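## Task

Set both the mint tin and the plastic box inside the gray tray, each standing upright.

## Robot and tools

Robot: two seven-joint arms, left_arm and right_arm, each on its own tilted plate joined to a shared frame behind them. Each arm ends in a vacuum tool with a suction cup (rim 31 mm across) instead of fingers. The cup point is the centre of the cup rim, and the cup points along that point's +z axis. About 3 cm behind the rim the tool body widens to roughly 5 cm sideways, so keep clearance around it. Cameras: cam_high (fixed, on a stand behind the arms), cam_left_wrist and cam_right_wrist (carried by the arms), all 896x504.

Frames. Scene frame: origin at table height midway between the nominal bases, +z up, +x out over the table, +y toward left_arm (image sides are not arm sides). left_arm base sits near (-0.019, +0.151, +0.292) m, right_arm near (+0.039, -0.309, +0.292) m, both tilted. Each arm reports its end_effector_position (m) and end_effector_quat_wxyz in its own base frame. Fixed camera and table geometry use the scene frame. Every commanded offset is expressed along the axes of that arm's current Hand target.

Rows. A row is 14 numbers, each in [-1, 1], always covering both arms: left dx, dy, dz, rx, ry, rz, left suction, then right dx, dy, dz, rx, ry, rz, right suction. The six pose numbers are an offset, not a pose: they are measured from the arm's Hand target as it was when the action (or move) began. Scale: 1.0 equals 0.6 m for dx/dy/dz and 180 degrees for the rotation; rx, ry, rz form a single rotation vector. Sending zeros for an arm's six pose numbers re-requests its current Hand target. Suction is a fraction of full vacuum (1 = about 55 kPa below ambient); 0.05 or less means off. It is a setting that persists, so repeat the previous value to leave it unchanged; sending 0 switches it off.

Tools.
execute_actions(actions, cameras): actions is a list of actions; each action is a list of up to 15 rows, one per 1/30 s step, the last row held to fill 15 steps. Every row in an action counts from the action's starting Hand target, and each new action restarts from the new Hand target, so repeating an offset moves further. Images come back only for an empty actions list or when cameras names them (["all"], specific names, or []). An unknown camera name invalidates the call.
move(target, speed, blend, blocking, cameras): drives each cup point in a straight line. target is one 14-number row or a list of up to 15 rows; all rows are offsets from the Hand targets at the move's start, not chained. speed is m/s, 0.002 to 0.5 (default 0.25), one value or one per row; turning rate is capped at twice speed in rad/s and 0.873 rad/s. blend is in metres (0 = full stop at each row). The whole list must finish within 10 s. blocking=false returns after about 0.5 s while motion continues. Paths ignore obstacles and the other arm; faster moves lag and overshoot more.
wait(seconds 0 to 10, cameras): lets time pass holding the last command.
stop(cameras): brakes a running move.
zoom_image(camera, region): region [x0, y0, x1, y1] in image pixels from the top-left, at most 504 wide and tall; only cameras from the latest images.
clear_fault(arm): clears a reported torque fault on left_arm or right_arm.
finished_scene(scene): ends scene 1, 2 or 3 permanently; after ending scene 1 make no further call in that same reply.

Results. Each gives per-arm cup point pose, Hand target (the last commanded pose after clipping, which the next offsets start from), joint positions, velocities and torques, Flange force in tool axes, Tool commands, suction_measured, and part_present (turns 1 at 0.50, back to 0 below 0.45). An unsealed cup reads near 0; a good seal settles within about 0.15 of the command. A move adds a move: line with its ending (done, off_target, moving, held, fault) and limits (paced = pose clipped, held = steps withheld). done means at rest within 3 mm and 2 degrees; neither done nor off_target says whether anything is touched. The cup point often rests short of its Hand target; send the remaining distance as an offset. Orientation is clipped to 32 degrees from the measured one per step, and big turns can swing the elbow.

Picking and placing. Turn suction on and press the rim flat onto a smooth face so it seals all round, avoiding edges, seams and holes. Under vacuum the cup shortens, so the object ends up to about 13 mm nearer the tool. To release, set the object down on its support first, then switch suction off and back away at least 20 mm; the springing cup can shove it. If the cup seals on the table, switch suction off.

Avoid: dropping or releasing moving objects, anything leaving the table, slamming into things, and pushing targets past contact (the arms are stiff and press very hard, which can trigger a torque fault that halts the arm until clear_fault). Keep the arms, their last links and carried objects apart; a collision between arms can end the scene. Avoid holding loads stretched out or straining toward unreachable poses for long, as motors overheat (MOTOR HOT at 60 °C, an arm sags and stops at 75 °C). To stop pressing on something, command the target back beyond the cup point.

Each tool is called after "Request:" by a JSON object that holds its "api" and its "payload".

## Session

Request:
{"api": "execute_actions", "payload": {"actions": []}}

Scene clock: 0.00 s.
left_arm: end_effector_position=(+0.3225, +0.2922, +0.4576) suction_measured=0.01 part_present=0 end_effector_quat_wxyz=(-0.149, +0.650, +0.570, +0.480) | right_arm: end_effector_position=(+0.5283, +0.1484, +0.0428) suction_measured=0.00 part_present=0 end_effector_quat_wxyz=(-0.265, +0.670, -0.401, +0.566)
Joint positions: left_arm=[0.918 0.708 -2.252 2.078 -1.946 -0.667 2.769] | right_arm=[-1.467 1.835 1.032 2.174 2.641 0.729 0.742]
Joint velocities: within noise
Joint torques (N m): no reading
Motor temperatures (°C): left_arm=[32 21 24 24 31 36 36] | right_arm=[24 19 27 25 29 31 37]
Flange force (N): no reading
Hand target: left_arm +0.3225, +0.2922, +0.4576; -0.149, +0.650, +0.570, +0.480 | right_arm +0.5283, +0.1484, +0.0428; -0.265, +0.670, -0.401, +0.566
Tool commands: left_gripper/suction=+0.0 right_gripper/suction=+0.0
camera_calibration:
cam_left_wrist: T_world_to_cam=[[-0.0957779, 0.613864, 0.78358, -0.503398], [0.874616, -0.323954, 0.360694, -0.298995], [0.475261, 0.719878, -0.505868, -0.0185009], [0, 0, 0, 1]] pos_world=[0.222084, 0.225475, 0.492939]
cam_right_wrist: T_world_to_cam=[[0.0369253, -0.820454, 0.57052, 0.0746315], [-0.252302, -0.560068, -0.789093, 0.304343], [0.966944, -0.114806, -0.227683, -0.368045], [0, 0, 0, 1]] pos_world=[0.42991, 0.18943, 0.113778]

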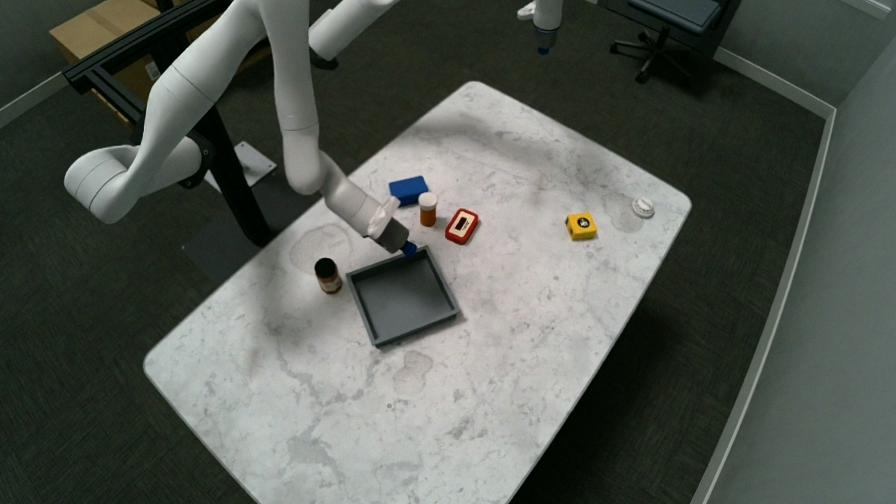

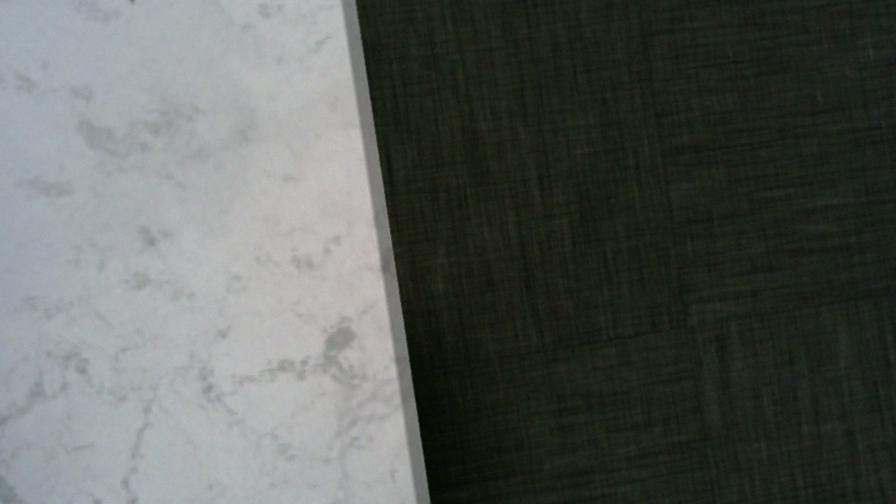

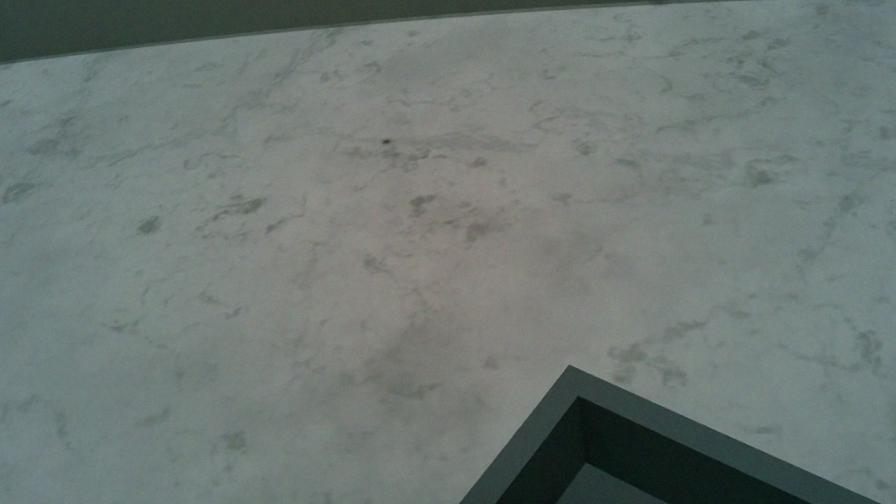

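Request:
{"api": "zoom_image", "payload": {"camera": "cam_high", "region": [360, 150, 500, 270]}}

Request:
{"api": "zoom_image", "payload": {"camera": "cam_high", "region": [550, 180, 670, 260]}}

Scaled by 3.600 from the camera's 896x504 image, which has a finer 1280x720 frame.

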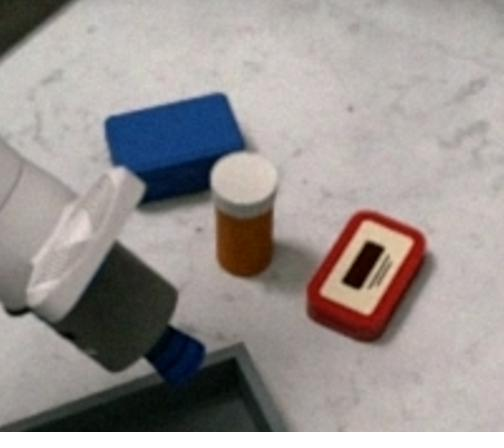

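Scaled by 4.200 from the camera's 896x504 image, which has a finer 1280x720 frame.

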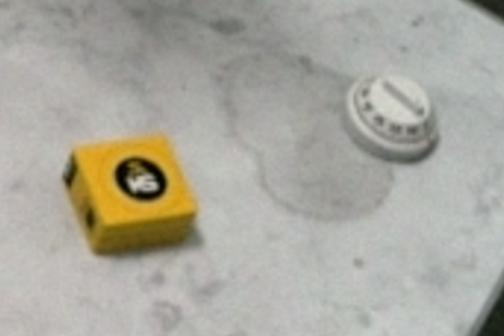

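Request:
{"api": "move", "payload": {"target": [0,0,0,0,0,0,0,-0.342,-0.0018,-0.0587,-0.2558,0.0745,0,0], "cameras": ["all"]}}

Scene clock: 11.93 s.
left_arm: end_effector_position=(+0.3225, +0.2922, +0.4576) suction_measured=0.01 part_present=0 end_effector_quat_wxyz=(-0.149, +0.650, +0.570, +0.480) | right_arm: end_effector_position=(+0.4869, +0.3244, -0.0605) suction_measured=0.00 part_present=0 end_effector_quat_wxyz=(+0.065, +0.651, -0.618, +0.437)
Joint positions: left_arm=[0.918 0.708 -2.252 2.078 -1.946 -0.667 2.769] | right_arm=[-1.412 1.688 1.118 1.101 2.724 -1.028 0.773]
Joint torques (N m): left_arm=[6.43 -0.13 -4.44 -3.74 0.05 0.15 0.11] | right_arm=[-14.61 -14.03 1.9 -6.6 0.13 -0.08 0.19]
Flange force (N): left_arm=[-1.5 -5.0 5.0] | right_arm=[6.8 4.1 -1.2]
Hand target: left_arm +0.3225, +0.2922, +0.4576; -0.149, +0.650, +0.570, +0.480 | right_arm +0.4869, +0.3244, -0.0605; +0.065, +0.651, -0.618, +0.437
Off the commanded pose: left_arm 0.000 m, 0 deg | right_arm 0.000 m, 0 deg.
move: done
camera_calibration:
cam_left_wrist: T_world_to_cam=[[-0.0957779, 0.613864, 0.78358, -0.503398], [0.874616, -0.323954, 0.360694, -0.298995], [0.475261, 0.719878, -0.505868, -0.0185009], [0, 0, 0, 1]] pos_world=[0.222084, 0.225475, 0.492939]
cam_right_wrist: T_world_to_cam=[[-0.1228, -0.735896, 0.665866, 0.33561], [-0.872346, -0.239883, -0.425991, 0.530817], [0.473215, -0.633177, -0.612498, 0.0539091], [0, 0, 0, 1]] pos_world=[0.478759, 0.408442, 0.0356714]

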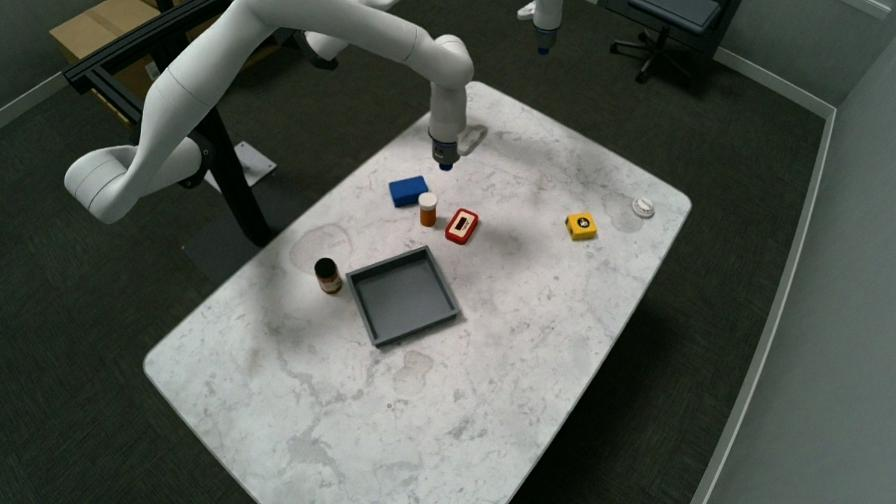

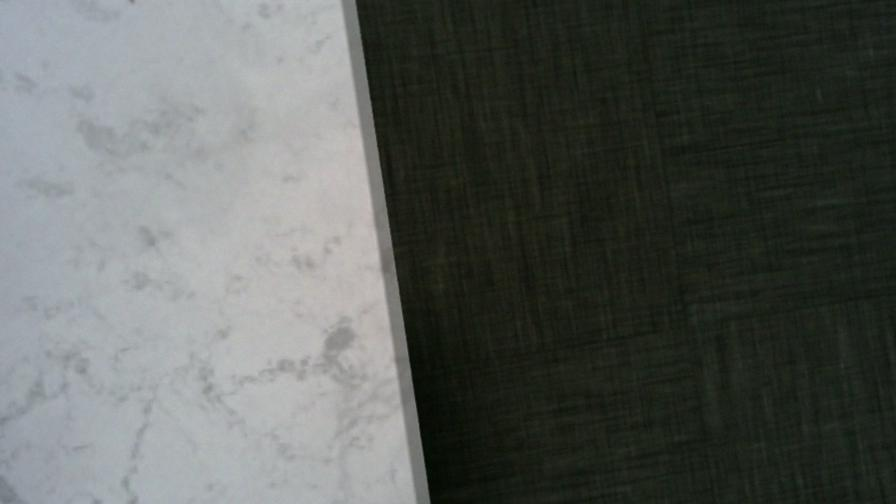

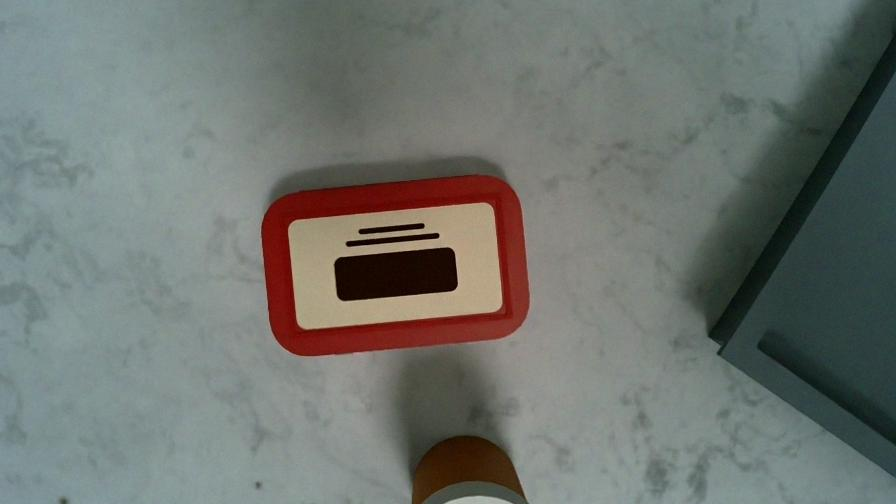

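Request:
{"api": "move", "payload": {"target": [[0,0,0,0,0,0,0,-0.0268,-0.081,0.20,0,0,0,0],[0,0,0,0,0,0,0,-0.0268,-0.081,0.285,0,0,0,1]], "speed": [0.25,0.06], "cameras": ["all"]}}

Scene clock: 20.43 s.
left_arm: end_effector_position=(+0.3225, +0.2922, +0.4576) suction_measured=0.01 part_present=0 end_effector_quat_wxyz=(-0.149, +0.650, +0.570, +0.480) | right_arm: end_effector_position=(+0.6145, +0.2407, -0.1532) suction_measured=0.00 part_present=0 end_effector_quat_wxyz=(+0.065, +0.651, -0.618, +0.437)
Joint positions: left_arm=[0.918 0.708 -2.252 2.078 -1.946 -0.667 2.769] | right_arm=[-1.056 1.88 1.156 0.757 2.74 -0.963 0.748]
Joint torques (N m): left_arm=[6.46 -0.16 -4.47 -3.77 0.08 0.14 0.08] | right_arm=[-16.39 -14.39 1.3 -6.58 0.11 -0.07 0.22]
Flange force (N): left_arm=[-1.5 -4.8 5.0] | right_arm=[9.7 6.6 -3.8]
Hand target: left_arm +0.3225, +0.2922, +0.4576; -0.149, +0.650, +0.570, +0.480 | right_arm +0.6145, +0.2407, -0.1532; +0.065, +0.651, -0.618, +0.437
Off the commanded pose: left_arm 0.000 m, 0 deg | right_arm 0.000 m, 0 deg.
move: done
camera_calibration:
cam_left_wrist: T_world_to_cam=[[-0.0957779, 0.613864, 0.78358, -0.503398], [0.874616, -0.323954, 0.360694, -0.298995], [0.475261, 0.719878, -0.505868, -0.0185009], [0, 0, 0, 1]] pos_world=[0.222084, 0.225475, 0.492939]
cam_right_wrist: T_world_to_cam=[[-0.122858, -0.735912, 0.665837, 0.351457], [-0.872338, -0.239834, -0.426036, 0.582604], [0.473216, -0.633177, -0.612498, -0.116125], [0, 0, 0, 1]] pos_world=[0.606359, 0.324842, -0.0569286]

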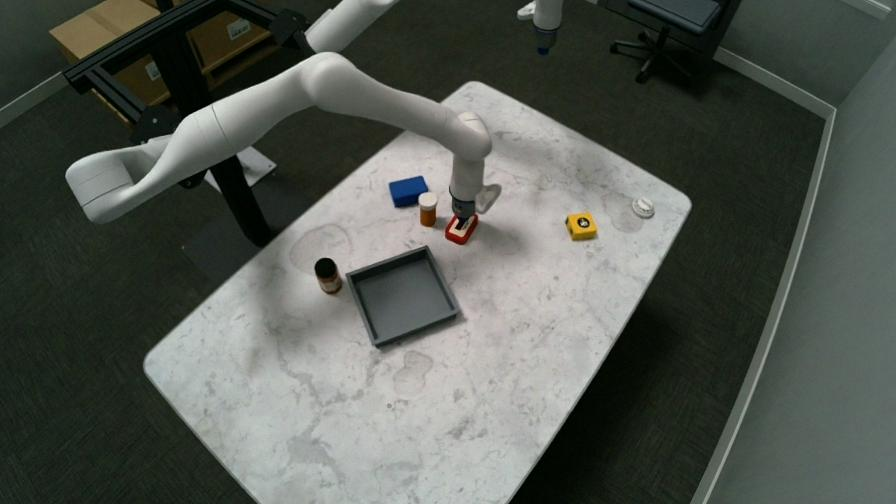

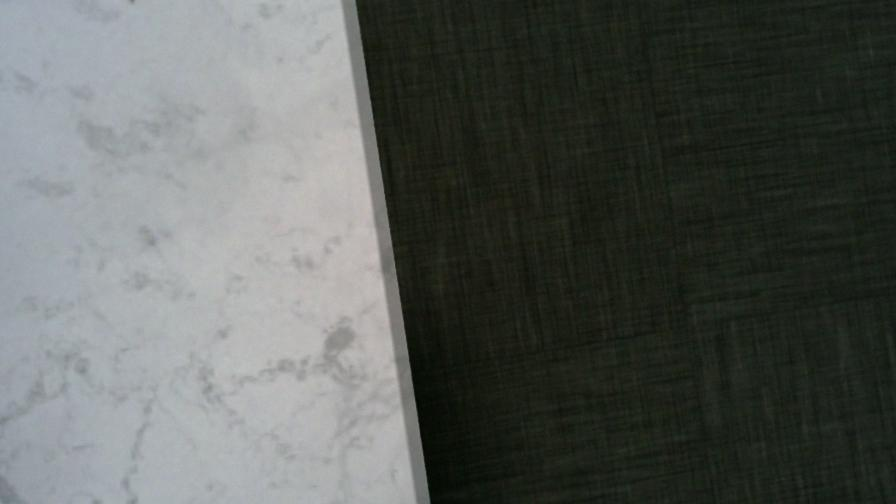

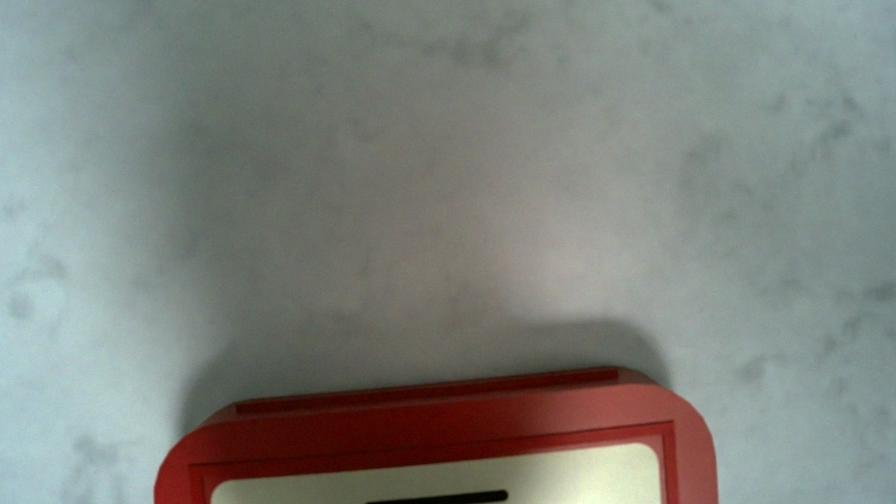

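Request:
{"api": "move", "payload": {"target": [[0,0,0,0,0,0,0,0,0,0.05,0,0,0,1],[0,0,0,0,0,0,0,0,0,0.0617,0,0,0,1]], "speed": [0.08,0.02]}}

Scene clock: 22.93 s.
left_arm: end_effector_position=(+0.3225, +0.2922, +0.4576) suction_measured=0.01 part_present=0 end_effector_quat_wxyz=(-0.149, +0.650, +0.570, +0.480) | right_arm: end_effector_position=(+0.6325, +0.2176, -0.1758) suction_measured=0.91 part_present=1 end_effector_quat_wxyz=(+0.065, +0.651, -0.618, +0.437)
Joint positions: left_arm=[0.918 0.708 -2.252 2.078 -1.946 -0.667 2.769] | right_arm=[-0.987 1.924 1.169 0.687 2.746 -0.949 0.733]
Joint torques (N m): left_arm=[6.41 -0.14 -4.46 -3.74 0.07 0.18 0.11] | right_arm=[-16.91 -14.55 1.21 -6.68 0.13 -0.05 0.21]
Flange force (N): left_arm=[-1.4 -4.9 4.8] | right_arm=[9.8 6.6 -3.6]
Hand target: left_arm +0.3225, +0.2922, +0.4576; -0.149, +0.650, +0.570, +0.480 | right_arm +0.6325, +0.2176, -0.1758; +0.065, +0.651, -0.618, +0.437
Off the commanded pose: left_arm 0.000 m, 0 deg | right_arm 0.000 m, 0 deg.
move: done

Request:
{"api": "move", "payload": {"target": [[0,0,0,0,0,0,0,0,0,-0.12,0,0,0,1],[0,0,0,0,0,0,0,0.4597,-0.0907,-0.2,0,0,0.183,1]], "speed": [0.1,0.22], "blend": [0.03,0], "cameras": ["cam_high","cam_right_wrist"]}}

Scene clock: 27.67 s.
left_arm: end_effector_position=(+0.3225, +0.2922, +0.4576) suction_measured=0.01 part_present=0 end_effector_quat_wxyz=(-0.149, +0.650, +0.570, +0.480) | right_arm: end_effector_position=(+0.5809, +0.0988, +0.1011) suction_measured=0.99 part_present=1 end_effector_quat_wxyz=(+0.061, -0.449, +0.777, -0.437)
Joint positions: left_arm=[0.918 0.708 -2.252 2.078 -1.946 -0.667 2.769] | right_arm=[-1.19 1.391 1.243 1.611 2.601 -0.577 0.834]
Joint torques (N m): left_arm=[6.45 -0.17 -4.46 -3.72 0.07 0.16 0.12] | right_arm=[-14.47 -9.49 1.77 -4.58 0.13 0.04 0.21]
Flange force (N): left_arm=[-1.4 -4.8 4.9] | right_arm=[5.0 2.0 -2.1]
Hand target: left_arm +0.3225, +0.2922, +0.4576; -0.149, +0.650, +0.570, +0.480 | right_arm +0.5809, +0.0988, +0.1011; +0.061, -0.449, +0.777, -0.437
Off the commanded pose: left_arm 0.000 m, 0 deg | right_arm 0.000 m, 0 deg.
move: done
camera_calibration:
cam_right_wrist: T_world_to_cam=[[-0.573787, -0.75281, 0.322561, 0.371919], [-0.668345, 0.202755, -0.715685, 0.494663], [0.473374, -0.626233, -0.619475, -0.0344174], [0, 0, 0, 1]] pos_world=[0.5603, 0.158136, 0.212736]
Images, in order (width x height): cam_high 896x504, cam_right_wrist 896x504.

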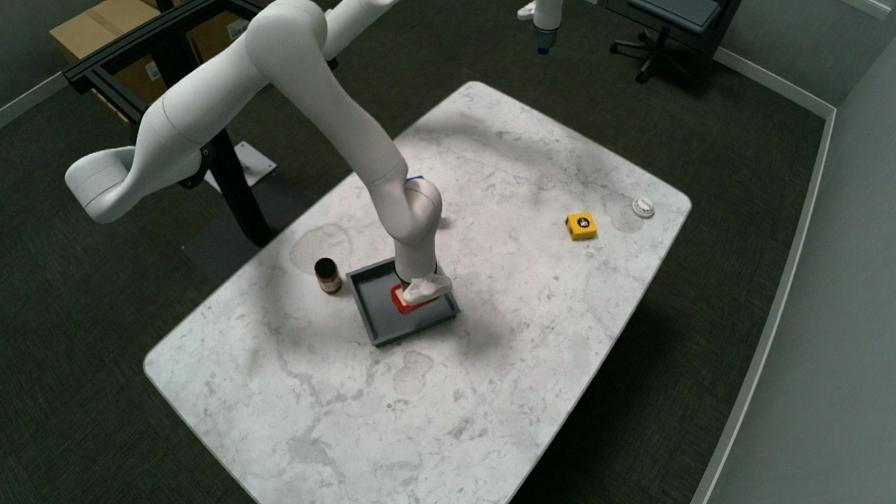

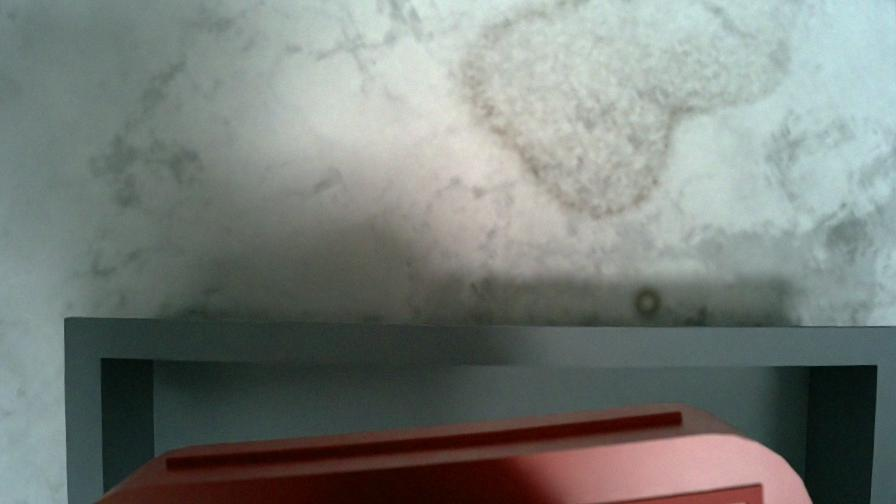

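Request:
{"api": "move", "payload": {"target": [[0,0,0,0,0,0,0,0.0158,0.0383,0.01,0,0,0.03,1],[0,0,0,0,0,0,0,0.0158,0.0383,0.172,0,0,0.03,1]], "speed": [0.15,0.1], "cameras": ["cam_high","cam_right_wrist"]}}

Scene clock: 33.33 s.
left_arm: end_effector_position=(+0.3225, +0.2922, +0.4576) suction_measured=0.01 part_present=0 end_effector_quat_wxyz=(-0.149, +0.650, +0.570, +0.480) | right_arm: end_effector_position=(+0.6109, +0.0323, +0.0241) suction_measured=0.99 part_present=1 end_effector_quat_wxyz=(+0.082, -0.412, +0.797, -0.434)
Joint positions: left_arm=[0.918 0.708 -2.252 2.078 -1.946 -0.667 2.769] | right_arm=[-1.03 1.503 1.139 1.594 2.5 -0.387 0.8]
Joint torques (N m): left_arm=[6.41 -0.13 -4.42 -3.76 0.08 0.18 0.09] | right_arm=[-14.45 -10.56 1.42 -3.27 0.13 0 0.23]
Flange force (N): left_arm=[-1.4 -4.9 4.6] | right_arm=[3.9 1.4 -3.1]
Hand target: left_arm +0.3225, +0.2922, +0.4576; -0.149, +0.650, +0.570, +0.480 | right_arm +0.6109, +0.0322, +0.0241; +0.082, -0.412, +0.797, -0.434
Off the commanded pose: left_arm 0.000 m, 0 deg | right_arm 0.000 m, 0 deg.
move: done
camera_calibration:
cam_right_wrist: T_world_to_cam=[[-0.633375, -0.731346, 0.252922, 0.401253], [-0.611723, 0.273008, -0.74247, 0.436883], [0.473952, -0.62498, -0.620298, -0.138374], [0, 0, 0, 1]] pos_world=[0.586978, 0.0877011, 0.137054]
Images, in order (width x height): cam_high 896x504, cam_right_wrist 896x504.

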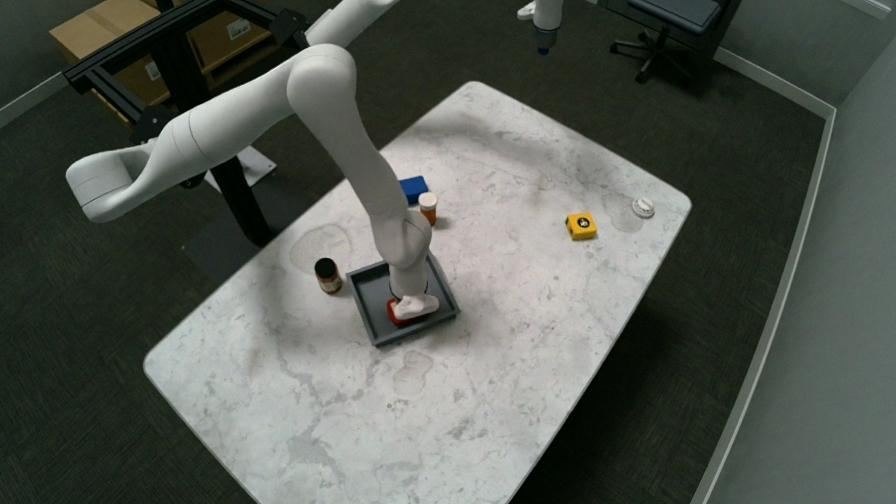

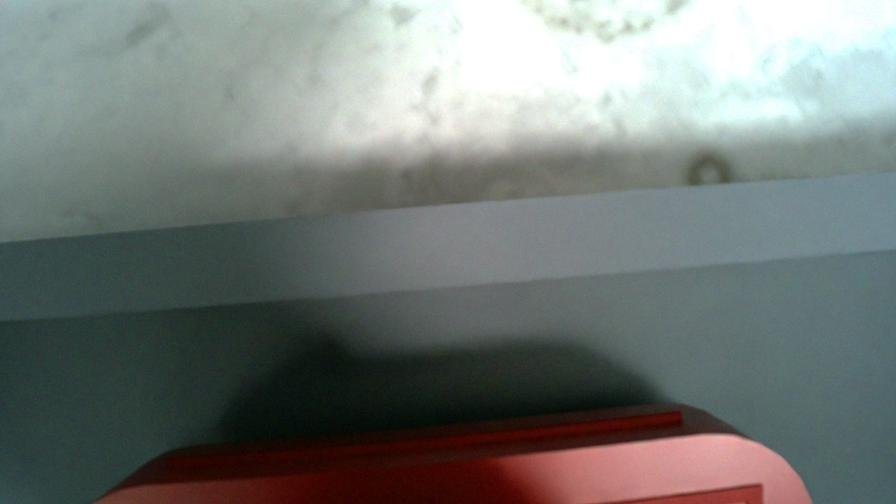

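Request:
{"api": "move", "payload": {"target": [0,0,0,0,0,0,0,0,0,0.0145,0,0,0,1], "speed": 0.04}}

Request:
{"api": "move", "payload": {"target": [0,0,0,0,0,0,0,0,0,0.0075,0,0,0,1], "speed": 0.02}}

Scene clock: 34.83 s.
left_arm: end_effector_position=(+0.3225, +0.2922, +0.4576) suction_measured=0.01 part_present=0 end_effector_quat_wxyz=(-0.149, +0.650, +0.570, +0.480) | right_arm: end_effector_position=(+0.6151, +0.0268, +0.0188) suction_measured=0.98 part_present=1 end_effector_quat_wxyz=(+0.082, -0.412, +0.797, -0.434)
Joint positions: left_arm=[0.918 0.708 -2.252 2.078 -1.946 -0.667 2.769] | right_arm=[-1.013 1.512 1.133 1.583 2.498 -0.378 0.802]
Joint torques (N m): left_arm=[6.45 -0.15 -4.46 -3.76 0.06 0.16 0.1] | right_arm=[-14.66 -10.51 1.37 -3.19 0.09 -0.03 0.25]
Flange force (N): left_arm=[-1.5 -4.9 5.0] | right_arm=[4.0 1.1 -3.0]
Hand target: left_arm +0.3225, +0.2922, +0.4576; -0.149, +0.650, +0.570, +0.480 | right_arm +0.6151, +0.0268, +0.0188; +0.082, -0.412, +0.797, -0.434
Off the commanded pose: left_arm 0.000 m, 0 deg | right_arm 0.000 m, 0 deg.
move: done

Scene clock: 35.53 s.
left_arm: end_effector_position=(+0.3225, +0.2922, +0.4576) suction_measured=0.01 part_present=0 end_effector_quat_wxyz=(-0.149, +0.650, +0.570, +0.480) | right_arm: end_effector_position=(+0.6173, +0.0240, +0.0160) suction_measured=1.00 part_present=1 end_effector_quat_wxyz=(+0.082, -0.412, +0.797, -0.434)
Joint positions: left_arm=[0.918 0.708 -2.252 2.078 -1.946 -0.667 2.769] | right_arm=[-1.004 1.517 1.13 1.577 2.496 -0.373 0.802]
Joint torques (N m): left_arm=[6.43 -0.16 -4.45 -3.77 0.09 0.17 0.11] | right_arm=[-14.77 -10.63 1.35 -3.22 0.11 0.01 0.2]
Flange force (N): left_arm=[-1.5 -4.9 4.7] | right_arm=[4.0 1.0 -2.8]
Hand target: left_arm +0.3225, +0.2922, +0.4576; -0.149, +0.650, +0.570, +0.480 | right_arm +0.6173, +0.0240, +0.0160; +0.082, -0.412, +0.797, -0.434
Off the commanded pose: left_arm 0.000 m, 0 deg | right_arm 0.000 m, 0 deg.
move: done

Request:
{"api": "move", "payload": {"target": [0,0,0,0,0,0,0,0,0,0.006,0,0,0,1], "speed": 0.02}}

Request:
{"api": "move", "payload": {"target": [0,0,0,0,0,0,0,0,0,0.006,0,0,0,1], "speed": 0.02, "cameras": ["cam_right_wrist"]}}

Scene clock: 37.07 s.
left_arm: end_effector_position=(+0.3225, +0.2922, +0.4576) suction_measured=0.01 part_present=0 end_effector_quat_wxyz=(-0.149, +0.650, +0.570, +0.480) | right_arm: end_effector_position=(+0.6191, +0.0218, +0.0138) suction_measured=0.98 part_present=1 end_effector_quat_wxyz=(+0.082, -0.412, +0.797, -0.434)
Joint positions: left_arm=[0.918 0.708 -2.252 2.078 -1.946 -0.667 2.769] | right_arm=[-0.997 1.52 1.127 1.573 2.495 -0.369 0.803]
Joint torques (N m): left_arm=[6.39 -0.14 -4.48 -3.81 0.06 0.14 0.11] | right_arm=[-14.74 -10.67 1.38 -3.21 0.09 -0.05 0.19]
Flange force (N): left_arm=[-1.7 -5.1 5.0] | right_arm=[4.3 1.2 -2.9]
Hand target: left_arm +0.3225, +0.2922, +0.4576; -0.149, +0.650, +0.570, +0.480 | right_arm +0.6191, +0.0218, +0.0138; +0.082, -0.412, +0.797, -0.434
Off the commanded pose: left_arm 0.000 m, 0 deg | right_arm 0.000 m, 0 deg.
move: done

Scene clock: 37.77 s.
left_arm: end_effector_position=(+0.3225, +0.2922, +0.4576) suction_measured=0.01 part_present=0 end_effector_quat_wxyz=(-0.149, +0.650, +0.570, +0.480) | right_arm: end_effector_position=(+0.6208, +0.0197, +0.0117) suction_measured=1.00 part_present=1 end_effector_quat_wxyz=(+0.082, -0.412, +0.797, -0.434)
Joint positions: left_arm=[0.918 0.708 -2.252 2.078 -1.946 -0.667 2.769] | right_arm=[-0.99 1.524 1.125 1.568 2.494 -0.365 0.804]
Joint torques (N m): left_arm=[6.42 -0.18 -4.49 -3.82 0.07 0.16 0.12] | right_arm=[9.25 6.11 -3.77 -3.83 -0.53 2.9 0.15]
Flange force (N): left_arm=[-1.7 -5.0 5.0] | right_arm=[15.1 5.3 -74.4]
Hand target: left_arm +0.3225, +0.2922, +0.4576; -0.149, +0.650, +0.570, +0.480 | right_arm +0.6208, +0.0195, +0.0116; +0.082, -0.412, +0.797, -0.434
Off the commanded pose: left_arm 0.000 m, 0 deg | right_arm 0.000 m, 0 deg.
move: done
camera_calibration:
cam_right_wrist: T_world_to_cam=[[-0.633263, -0.731539, 0.252643, 0.401401], [-0.611649, 0.273044, -0.742517, 0.437206], [0.474197, -0.624738, -0.620354, -0.158728], [0, 0, 0, 1]] pos_world=[0.596878, 0.0751004, 0.124754]
Images, in order (width x height): cam_right_wrist 896x504.

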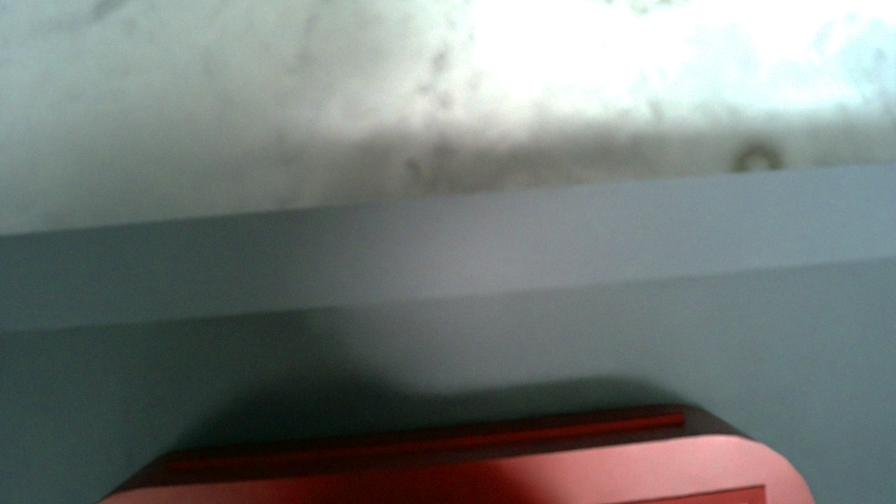

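Request:
{"api": "move", "payload": {"target": [0,0,0,0,0,0,0,0,0,-0.003,0,0,0,1], "speed": 0.02}}

Request:
{"api": "execute_actions", "payload": {"actions": [[[0,0,0,0,0,0,0,0,0,0,0,0,0,0]]]}}

Request:
{"api": "wait", "payload": {"seconds": 0.4}}

Scene clock: 39.30 s.
left_arm: end_effector_position=(+0.3225, +0.2922, +0.4576) suction_measured=0.01 part_present=0 end_effector_quat_wxyz=(-0.149, +0.650, +0.570, +0.480) | right_arm: end_effector_position=(+0.6199, +0.0205, +0.0127) suction_measured=0.99 part_present=1 end_effector_quat_wxyz=(+0.082, -0.412, +0.797, -0.434)
Joint positions: left_arm=[0.918 0.708 -2.252 2.078 -1.946 -0.667 2.769] | right_arm=[-0.993 1.522 1.126 1.57 2.495 -0.367 0.804]
Joint torques (N m): left_arm=[6.45 -0.13 -4.41 -3.76 0.08 0.16 0.11] | right_arm=[-3.97 -3.21 -0.87 1.97 0.36 -1.2 0.2]
Flange force (N): left_arm=[-1.4 -5.0 4.7] | right_arm=[-2.4 -0.3 -24.8]
Hand target: left_arm +0.3225, +0.2922, +0.4576; -0.149, +0.650, +0.570, +0.480 | right_arm +0.6199, +0.0206, +0.0127; +0.082, -0.412, +0.797, -0.434
Off the commanded pose: left_arm 0.000 m, 0 deg | right_arm 0.000 m, 0 deg.
move: done

Scene clock: 40.00 s.
left_arm: end_effector_position=(+0.3225, +0.2922, +0.4576) suction_measured=0.01 part_present=0 end_effector_quat_wxyz=(-0.149, +0.650, +0.570, +0.480) | right_arm: end_effector_position=(+0.6199, +0.0206, +0.0128) suction_measured=0.00 part_present=0 end_effector_quat_wxyz=(+0.082, -0.412, +0.797, -0.434)
Joint positions: left_arm=[0.918 0.708 -2.252 2.078 -1.946 -0.667 2.769] | right_arm=[-0.993 1.522 1.126 1.57 2.495 -0.367 0.804]
Joint torques (N m): left_arm=[6.43 -0.16 -4.47 -3.74 0.09 0.16 0.11] | right_arm=[-3.42 -2.79 -0.97 0.97 0.21 -0.72 0.19]
Hand target: left_arm +0.3225, +0.2922, +0.4576; -0.149, +0.650, +0.570, +0.480 | right_arm +0.6199, +0.0206, +0.0127; +0.082, -0.412, +0.797, -0.434
Off the commanded pose: left_arm 0.000 m, 0 deg | right_arm 0.000 m, 0 deg.

Scene clock: 40.40 s.
left_arm: end_effector_position=(+0.3225, +0.2922, +0.4576) suction_measured=0.01 part_present=0 end_effector_quat_wxyz=(-0.149, +0.650, +0.570, +0.480) | right_arm: end_effector_position=(+0.6199, +0.0206, +0.0127) suction_measured=0.00 part_present=0 end_effector_quat_wxyz=(+0.082, -0.412, +0.797, -0.434)
Joint positions: left_arm=[0.918 0.708 -2.252 2.078 -1.946 -0.667 2.769] | right_arm=[-0.993 1.522 1.126 1.57 2.495 -0.367 0.804]
Joint torques (N m): left_arm=[6.45 -0.16 -4.48 -3.76 0.03 0.18 0.11] | right_arm=[-3.59 -2.75 -1.02 0.92 0.23 -0.69 0.17]
Flange force (N): left_arm=[-1.5 -4.9 5.1] | right_arm=[0.2 0.1 -28.1]
Hand target: left_arm +0.3225, +0.2922, +0.4576; -0.149, +0.650, +0.570, +0.480 | right_arm +0.6199, +0.0206, +0.0127; +0.082, -0.412, +0.797, -0.434
Tool commands: left_gripper/suction=+0.0 right_gripper/suction=+0.0
Off the commanded pose: left_arm 0.000 m, 0 deg | right_arm 0.000 m, 0 deg.
wait: 0.40 s; at rest by 0.17 s

Request:
{"api": "move", "payload": {"target": [[0,0,0,0,0,0,0,0,0,-0.05,0,0,0,0],[0,0,0,0,0,0,0,0,0,-0.33,0,0,0,0],[0,0,0,0,0,0,0,-0.1327,0.6622,-0.375,0,0,0,0]], "speed": [0.05,0.25,0.3], "blend": [0.01,0.05,0], "cameras": ["cam_high","cam_right_wrist"]}}

Scene clock: 46.03 s.
left_arm: end_effector_position=(+0.3225, +0.2922, +0.4576) suction_measured=0.01 part_present=0 end_effector_quat_wxyz=(-0.149, +0.650, +0.570, +0.480) | right_arm: end_effector_position=(+0.3291, +0.3321, -0.1697) suction_measured=0.00 part_present=0 end_effector_quat_wxyz=(+0.082, -0.412, +0.797, -0.434)
Joint positions: left_arm=[0.918 0.708 -2.252 2.078 -1.946 -0.667 2.769] | right_arm=[-1.751 1.903 1.112 1.218 2.448 -1.065 -0.018]
Joint torques (N m): left_arm=[6.45 -0.11 -4.5 -3.75 0.08 0.16 0.1] | right_arm=[-10.67 -16.29 3.46 -5.85 0.13 -0.01 0.24]
Flange force (N): left_arm=[-1.4 -4.9 5.1] | right_arm=[6.6 -2.5 -1.3]
Hand target: left_arm +0.3225, +0.2922, +0.4576; -0.149, +0.650, +0.570, +0.480 | right_arm +0.3291, +0.3321, -0.1697; +0.082, -0.412, +0.797, -0.434
Off the commanded pose: left_arm 0.000 m, 0 deg | right_arm 0.000 m, 0 deg.
move: done
camera_calibration:
cam_right_wrist: T_world_to_cam=[[-0.633423, -0.731355, 0.252775, 0.491115], [-0.611649, 0.273124, -0.742488, 0.038754], [0.473984, -0.624919, -0.620335, 0.062258], [0, 0, 0, 1]] pos_world=[0.305278, 0.387501, -0.0567463]
Images, in order (width x height): cam_high 896x504, cam_right_wrist 896x504.

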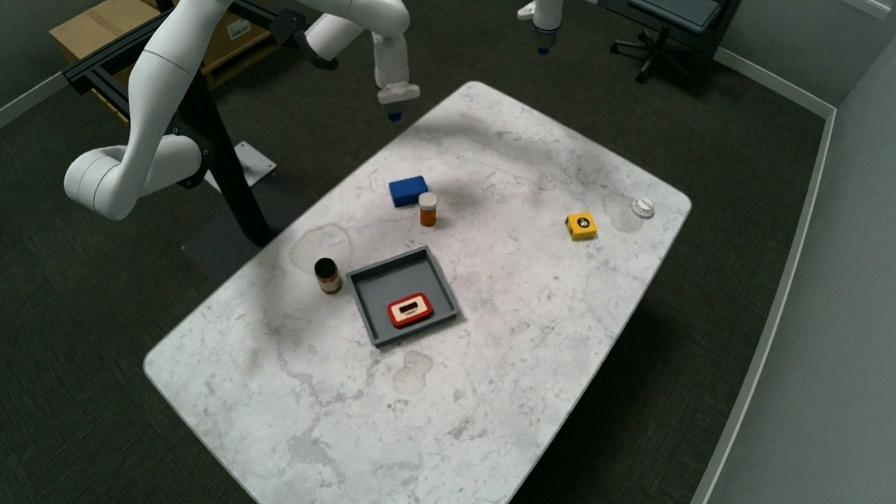

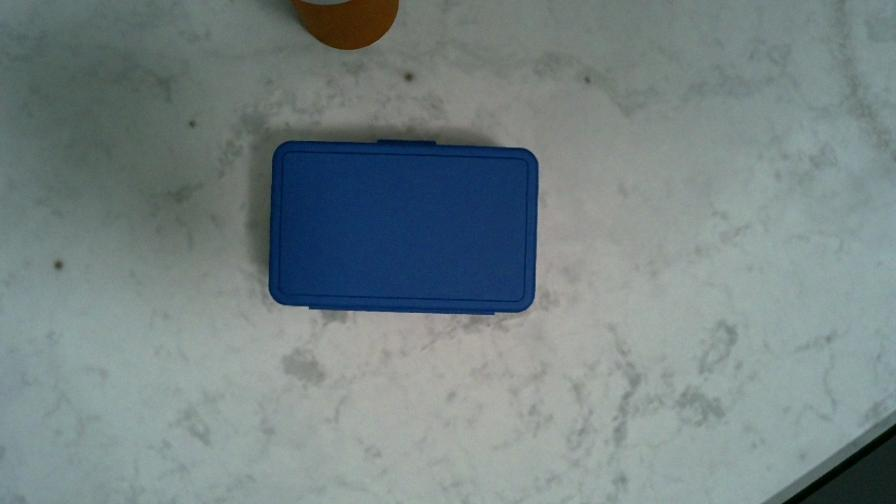

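Request:
{"api": "move", "payload": {"target": [0,0,0,0,0,0,0,-0.0217,-0.0995,0.2917,0,0,0,1], "cameras": ["cam_right_wrist","cam_high"]}}

Scene clock: 49.40 s.
left_arm: end_effector_position=(+0.3225, +0.2922, +0.4576) suction_measured=0.01 part_present=0 end_effector_quat_wxyz=(-0.149, +0.650, +0.570, +0.480) | right_arm: end_effector_position=(+0.4579, +0.2153, -0.2341) suction_measured=0.00 part_present=0 end_effector_quat_wxyz=(+0.082, -0.412, +0.797, -0.434)
Joint positions: left_arm=[0.918 0.708 -2.252 2.078 -1.946 -0.667 2.769] | right_arm=[-1.465 2.046 1.11 1.204 2.398 -0.777 0.113]
Joint torques (N m): left_arm=[6.41 -0.13 -4.49 -3.74 0.06 0.16 0.07] | right_arm=[-12.11 -15.76 2.89 -4.86 0.13 -0.03 0.22]
Flange force (N): left_arm=[-1.5 -4.8 5.0] | right_arm=[6.8 -1.7 -3.5]
Hand target: left_arm +0.3225, +0.2922, +0.4576; -0.149, +0.650, +0.570, +0.480 | right_arm +0.4579, +0.2153, -0.2341; +0.082, -0.412, +0.797, -0.434
Off the commanded pose: left_arm 0.000 m, 0 deg | right_arm 0.000 m, 0 deg.
move: done
camera_calibration:
cam_right_wrist: T_world_to_cam=[[-0.63334, -0.731391, 0.252877, 0.503552], [-0.611736, 0.273024, -0.742453, 0.101599], [0.473982, -0.624919, -0.620336, -0.111621], [0, 0, 0, 1]] pos_world=[0.433978, 0.270801, -0.121146]
Images, in order (width x height): cam_high 896x504, cam_right_wrist 896x504.

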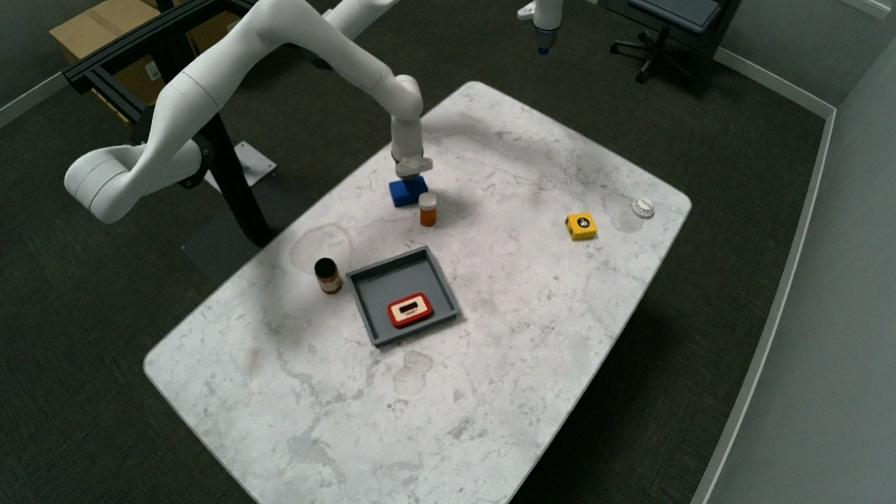

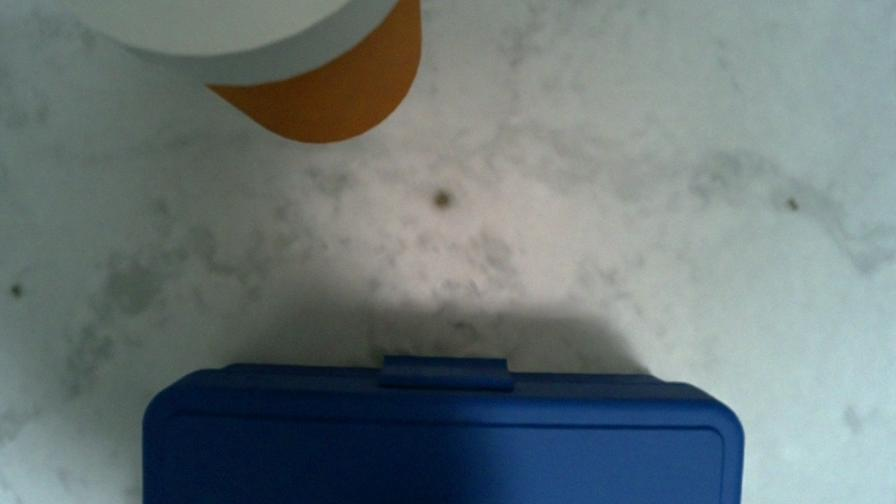

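Request:
{"api": "move", "payload": {"target": [[0,0,0,0,0,0,0,0,0,0.03,0,0,0,1],[0,0,0,0,0,0,0,0,0,0.0415,0,0,0,1]], "speed": [0.08,0.02]}}

Scene clock: 51.23 s.
left_arm: end_effector_position=(+0.3225, +0.2922, +0.4576) suction_measured=0.01 part_present=0 end_effector_quat_wxyz=(-0.149, +0.650, +0.570, +0.480) | right_arm: end_effector_position=(+0.4701, +0.1998, -0.2493) suction_measured=0.86 part_present=1 end_effector_quat_wxyz=(+0.082, -0.412, +0.797, -0.434)
Joint positions: left_arm=[0.918 0.708 -2.252 2.078 -1.946 -0.667 2.769] | right_arm=[-1.425 2.078 1.114 1.175 2.395 -0.752 0.109]
Joint torques (N m): left_arm=[6.4 -0.15 -4.46 -3.77 0.07 0.17 0.1] | right_arm=[-12.63 -16.08 2.91 -4.72 0.1 -0.03 0.19]
Flange force (N): left_arm=[-1.5 -4.9 4.8] | right_arm=[5.8 -1.6 -2.5]
Hand target: left_arm +0.3225, +0.2922, +0.4576; -0.149, +0.650, +0.570, +0.480 | right_arm +0.4701, +0.1997, -0.2493; +0.082, -0.412, +0.797, -0.434
Off the commanded pose: left_arm 0.000 m, 0 deg | right_arm 0.000 m, 0 deg.
move: done

Request:
{"api": "move", "payload": {"target": [[0,0,0,0,0,0,0,0,0,-0.27,0,0,0,1],[0,0,0,0,0,0,0,0.1682,-0.4348,-0.27,0,0,-0.03,1],[0,0,0,0,0,0,0,0.1682,-0.4348,-0.13,0,0,-0.03,1]], "speed": [0.15,0.22,0.2], "blend": [0.03,0.02,0], "cameras": ["cam_right_wrist","cam_high"]}}

Scene clock: 56.93 s.
left_arm: end_effector_position=(+0.3225, +0.2922, +0.4576) suction_measured=0.01 part_present=0 end_effector_quat_wxyz=(-0.149, +0.650, +0.570, +0.480) | right_arm: end_effector_position=(+0.5193, +0.1008, +0.0193) suction_measured=0.98 part_present=1 end_effector_quat_wxyz=(+0.061, -0.449, +0.777, -0.437)
Joint positions: left_arm=[0.918 0.708 -2.252 2.078 -1.946 -0.667 2.769] | right_arm=[-1.298 1.509 1.133 1.765 2.495 -0.437 0.769]
Joint torques (N m): left_arm=[6.43 -0.16 -4.44 -3.78 0.07 0.18 0.14] | right_arm=[-13.12 -10.06 1.54 -3.5 0.12 0 0.19]
Flange force (N): left_arm=[-1.6 -5.1 4.8] | right_arm=[4.2 1.0 -2.8]
Hand target: left_arm +0.3225, +0.2922, +0.4576; -0.149, +0.650, +0.570, +0.480 | right_arm +0.5194, +0.1008, +0.0192; +0.061, -0.449, +0.777, -0.437
Off the commanded pose: left_arm 0.000 m, 0 deg | right_arm 0.000 m, 0 deg.
move: done
camera_calibration:
cam_right_wrist: T_world_to_cam=[[-0.573819, -0.752829, 0.32246, 0.364554], [-0.668262, 0.20278, -0.715756, 0.394574], [0.473453, -0.626202, -0.619446, -0.0547734], [0, 0, 0, 1]] pos_world=[0.4988, 0.160136, 0.130935]
Images, in order (width x height): cam_high 896x504, cam_right_wrist 896x504.

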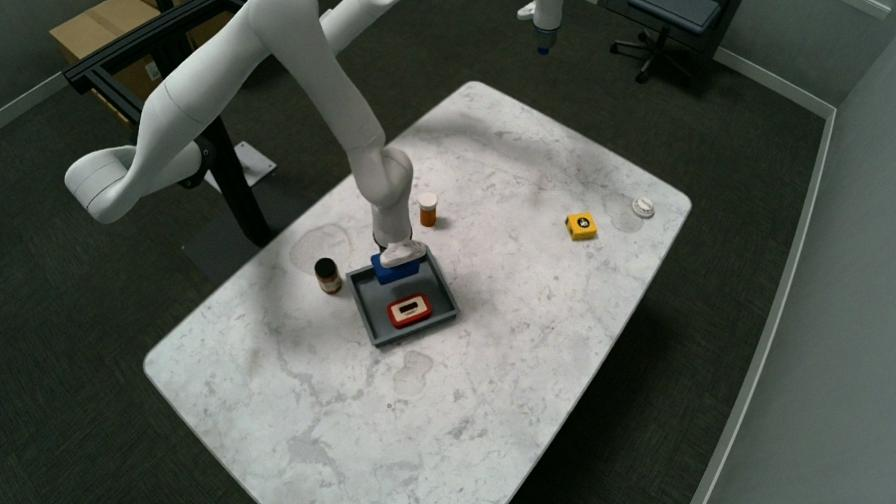

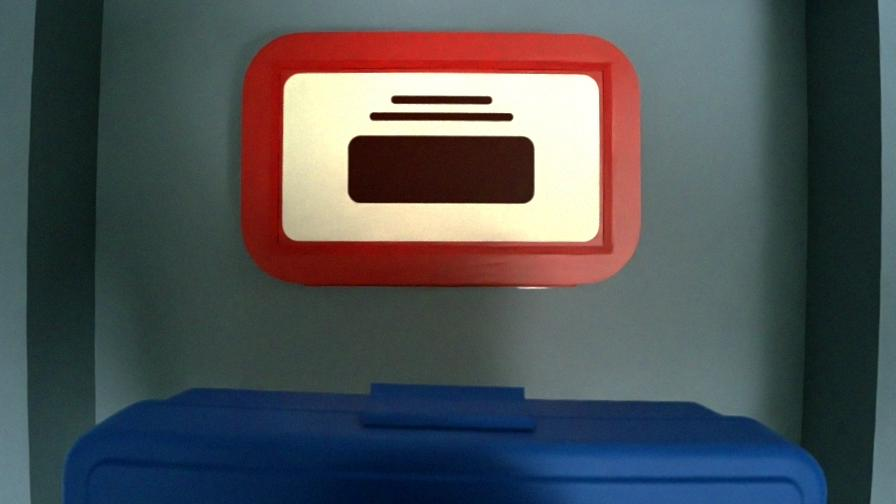

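Request:
{"api": "move", "payload": {"target": [0,0,0,0,0,0,0,0,0,0.1183,0,0,0,1], "speed": 0.12}}

Request:
{"api": "move", "payload": {"target": [0,0,0,0,0,0,0,0,0,0.006,0,0,0,1], "speed": 0.02}}

Request:
{"api": "move", "payload": {"target": [0,0,0,0,0,0,0,0,0,0.005,0,0,0,1], "speed": 0.02}}

Scene clock: 59.10 s.
left_arm: end_effector_position=(+0.3225, +0.2922, +0.4576) suction_measured=0.01 part_present=0 end_effector_quat_wxyz=(-0.149, +0.650, +0.570, +0.480) | right_arm: end_effector_position=(+0.5540, +0.0565, -0.0240) suction_measured=0.98 part_present=1 end_effector_quat_wxyz=(+0.061, -0.449, +0.777, -0.437)
Joint positions: left_arm=[0.918 0.708 -2.252 2.078 -1.946 -0.667 2.769] | right_arm=[-1.155 1.574 1.068 1.704 2.466 -0.324 0.797]
Joint torques (N m): left_arm=[6.43 -0.12 -4.45 -3.78 0.07 0.15 0.08] | right_arm=[-13.76 -10.64 1.22 -2.83 0.07 -0.04 0.23]
Flange force (N): left_arm=[-1.5 -5.0 4.9] | right_arm=[3.8 0.7 -2.9]
Hand target: left_arm +0.3225, +0.2922, +0.4576; -0.149, +0.650, +0.570, +0.480 | right_arm +0.5540, +0.0565, -0.0241; +0.061, -0.449, +0.777, -0.437
Off the commanded pose: left_arm 0.000 m, 0 deg | right_arm 0.000 m, 0 deg.
move: done

Scene clock: 59.80 s.
left_arm: end_effector_position=(+0.3225, +0.2922, +0.4576) suction_measured=0.01 part_present=0 end_effector_quat_wxyz=(-0.149, +0.650, +0.570, +0.480) | right_arm: end_effector_position=(+0.5557, +0.0542, -0.0263) suction_measured=1.00 part_present=1 end_effector_quat_wxyz=(+0.061, -0.449, +0.777, -0.437)
Joint positions: left_arm=[0.918 0.708 -2.252 2.078 -1.946 -0.667 2.769] | right_arm=[-1.148 1.577 1.065 1.7 2.465 -0.319 0.798]
Joint torques (N m): left_arm=[6.42 -0.15 -4.42 -3.76 0.07 0.16 0.1] | right_arm=[-13.76 -10.74 1.18 -2.85 0.11 0.03 0.23]
Flange force (N): left_arm=[-1.5 -4.9 4.7] | right_arm=[3.5 0.9 -3.0]
Hand target: left_arm +0.3225, +0.2922, +0.4576; -0.149, +0.650, +0.570, +0.480 | right_arm +0.5557, +0.0542, -0.0263; +0.061, -0.449, +0.777, -0.437
Off the commanded pose: left_arm 0.000 m, 0 deg | right_arm 0.000 m, 0 deg.
move: done

Scene clock: 60.50 s.
left_arm: end_effector_position=(+0.3225, +0.2922, +0.4576) suction_measured=0.01 part_present=0 end_effector_quat_wxyz=(-0.149, +0.650, +0.570, +0.480) | right_arm: end_effector_position=(+0.5572, +0.0524, -0.0281) suction_measured=0.98 part_present=1 end_effector_quat_wxyz=(+0.061, -0.449, +0.777, -0.437)
Joint positions: left_arm=[0.918 0.708 -2.252 2.078 -1.946 -0.667 2.769] | right_arm=[-1.142 1.58 1.063 1.696 2.465 -0.315 0.799]
Joint torques (N m): left_arm=[6.45 -0.1 -4.54 -3.77 0.05 0.12 0.13] | right_arm=[-13.89 -10.67 1.19 -2.85 0.12 -0.02 0.23]
Flange force (N): left_arm=[-1.6 -5.1 5.6] | right_arm=[3.9 0.7 -2.8]
Hand target: left_arm +0.3225, +0.2922, +0.4576; -0.149, +0.650, +0.570, +0.480 | right_arm +0.5572, +0.0524, -0.0281; +0.061, -0.449, +0.777, -0.437
Off the commanded pose: left_arm 0.000 m, 0 deg | right_arm 0.000 m, 0 deg.
move: done

Now at pick height +0.4 mm.

Request:
{"api": "move", "payload": {"target": [0,0,0,0,0,0,0,0,0,0.0045,0,0,0,1], "speed": 0.02}}

Scene clock: 61.83 s.
left_arm: end_effector_position=(+0.3225, +0.2922, +0.4576) suction_measured=0.01 part_present=0 end_effector_quat_wxyz=(-0.149, +0.650, +0.570, +0.480) | right_arm: end_effector_position=(+0.5585, +0.0507, -0.0297) suction_measured=0.98 part_present=1 end_effector_quat_wxyz=(+0.061, -0.449, +0.777, -0.437)
Joint positions: left_arm=[0.918 0.708 -2.252 2.078 -1.946 -0.667 2.769] | right_arm=[-1.136 1.583 1.061 1.693 2.464 -0.312 0.8]
Joint torques (N m): left_arm=[6.42 -0.09 -4.47 -3.73 0.06 0.17 0.06] | right_arm=[-13.79 -10.69 1.12 -2.79 0.12 -0.05 0.14]
Flange force (N): left_arm=[-1.3 -4.8 4.9] | right_arm=[3.9 0.7 -3.0]
Hand target: left_arm +0.3225, +0.2922, +0.4576; -0.149, +0.650, +0.570, +0.480 | right_arm +0.5585, +0.0507, -0.0297; +0.061, -0.449, +0.777, -0.437
Off the commanded pose: left_arm 0.000 m, 0 deg | right_arm 0.000 m, 0 deg.
move: done

Request:
{"api": "move", "payload": {"target": [0,0,0,0,0,0,0,0,0,0.0035,0,0,0,1], "speed": 0.02}}

Request:
{"api": "move", "payload": {"target": [0,0,0,0,0,0,0,0,0,0.0035,0,0,0,1], "speed": 0.02}}

Scene clock: 63.10 s.
left_arm: end_effector_position=(+0.3225, +0.2922, +0.4576) suction_measured=0.01 part_present=0 end_effector_quat_wxyz=(-0.149, +0.650, +0.570, +0.480) | right_arm: end_effector_position=(+0.5596, +0.0495, -0.0310) suction_measured=0.99 part_present=1 end_effector_quat_wxyz=(+0.061, -0.449, +0.777, -0.437)
Joint positions: left_arm=[0.918 0.708 -2.252 2.078 -1.946 -0.667 2.769] | right_arm=[-1.132 1.585 1.06 1.691 2.464 -0.309 0.8]
Joint torques (N m): left_arm=[6.46 -0.17 -4.47 -3.73 0.08 0.21 0.12] | right_arm=[-1.23 -1.34 -1.38 -4.11 -0.23 1.66 0.26]
Flange force (N): left_arm=[-1.3 -4.7 4.9] | right_arm=[10.8 2.9 -43.4]
Hand target: left_arm +0.3225, +0.2922, +0.4576; -0.149, +0.650, +0.570, +0.480 | right_arm +0.5595, +0.0494, -0.0310; +0.061, -0.449, +0.777, -0.437
Off the commanded pose: left_arm 0.000 m, 0 deg | right_arm 0.000 m, 0 deg.
move: done

Scene clock: 63.80 s.
left_arm: end_effector_position=(+0.3225, +0.2922, +0.4576) suction_measured=0.01 part_present=0 end_effector_quat_wxyz=(-0.149, +0.650, +0.570, +0.480) | right_arm: end_effector_position=(+0.5606, +0.0482, -0.0322) suction_measured=1.00 part_present=1 end_effector_quat_wxyz=(+0.061, -0.449, +0.777, -0.437)
Joint positions: left_arm=[0.918 0.708 -2.252 2.078 -1.946 -0.667 2.769] | right_arm=[-1.128 1.587 1.058 1.688 2.463 -0.307 0.801]
Joint torques (N m): left_arm=[6.42 -0.13 -4.45 -3.76 0.07 0.15 0.1] | right_arm=[20.18 14.36 -5.56 -6.82 -0.84 4.73 0.26]
Flange force (N): left_arm=[-1.5 -5.0 4.9] | right_arm=[23.1 7.1 -112.8]
Hand target: left_arm +0.3225, +0.2922, +0.4576; -0.149, +0.650, +0.570, +0.480 | right_arm +0.5606, +0.0480, -0.0323; +0.061, -0.449, +0.777, -0.437
Off the commanded pose: left_arm 0.000 m, 0 deg | right_arm 0.000 m, 0 deg.
move: done


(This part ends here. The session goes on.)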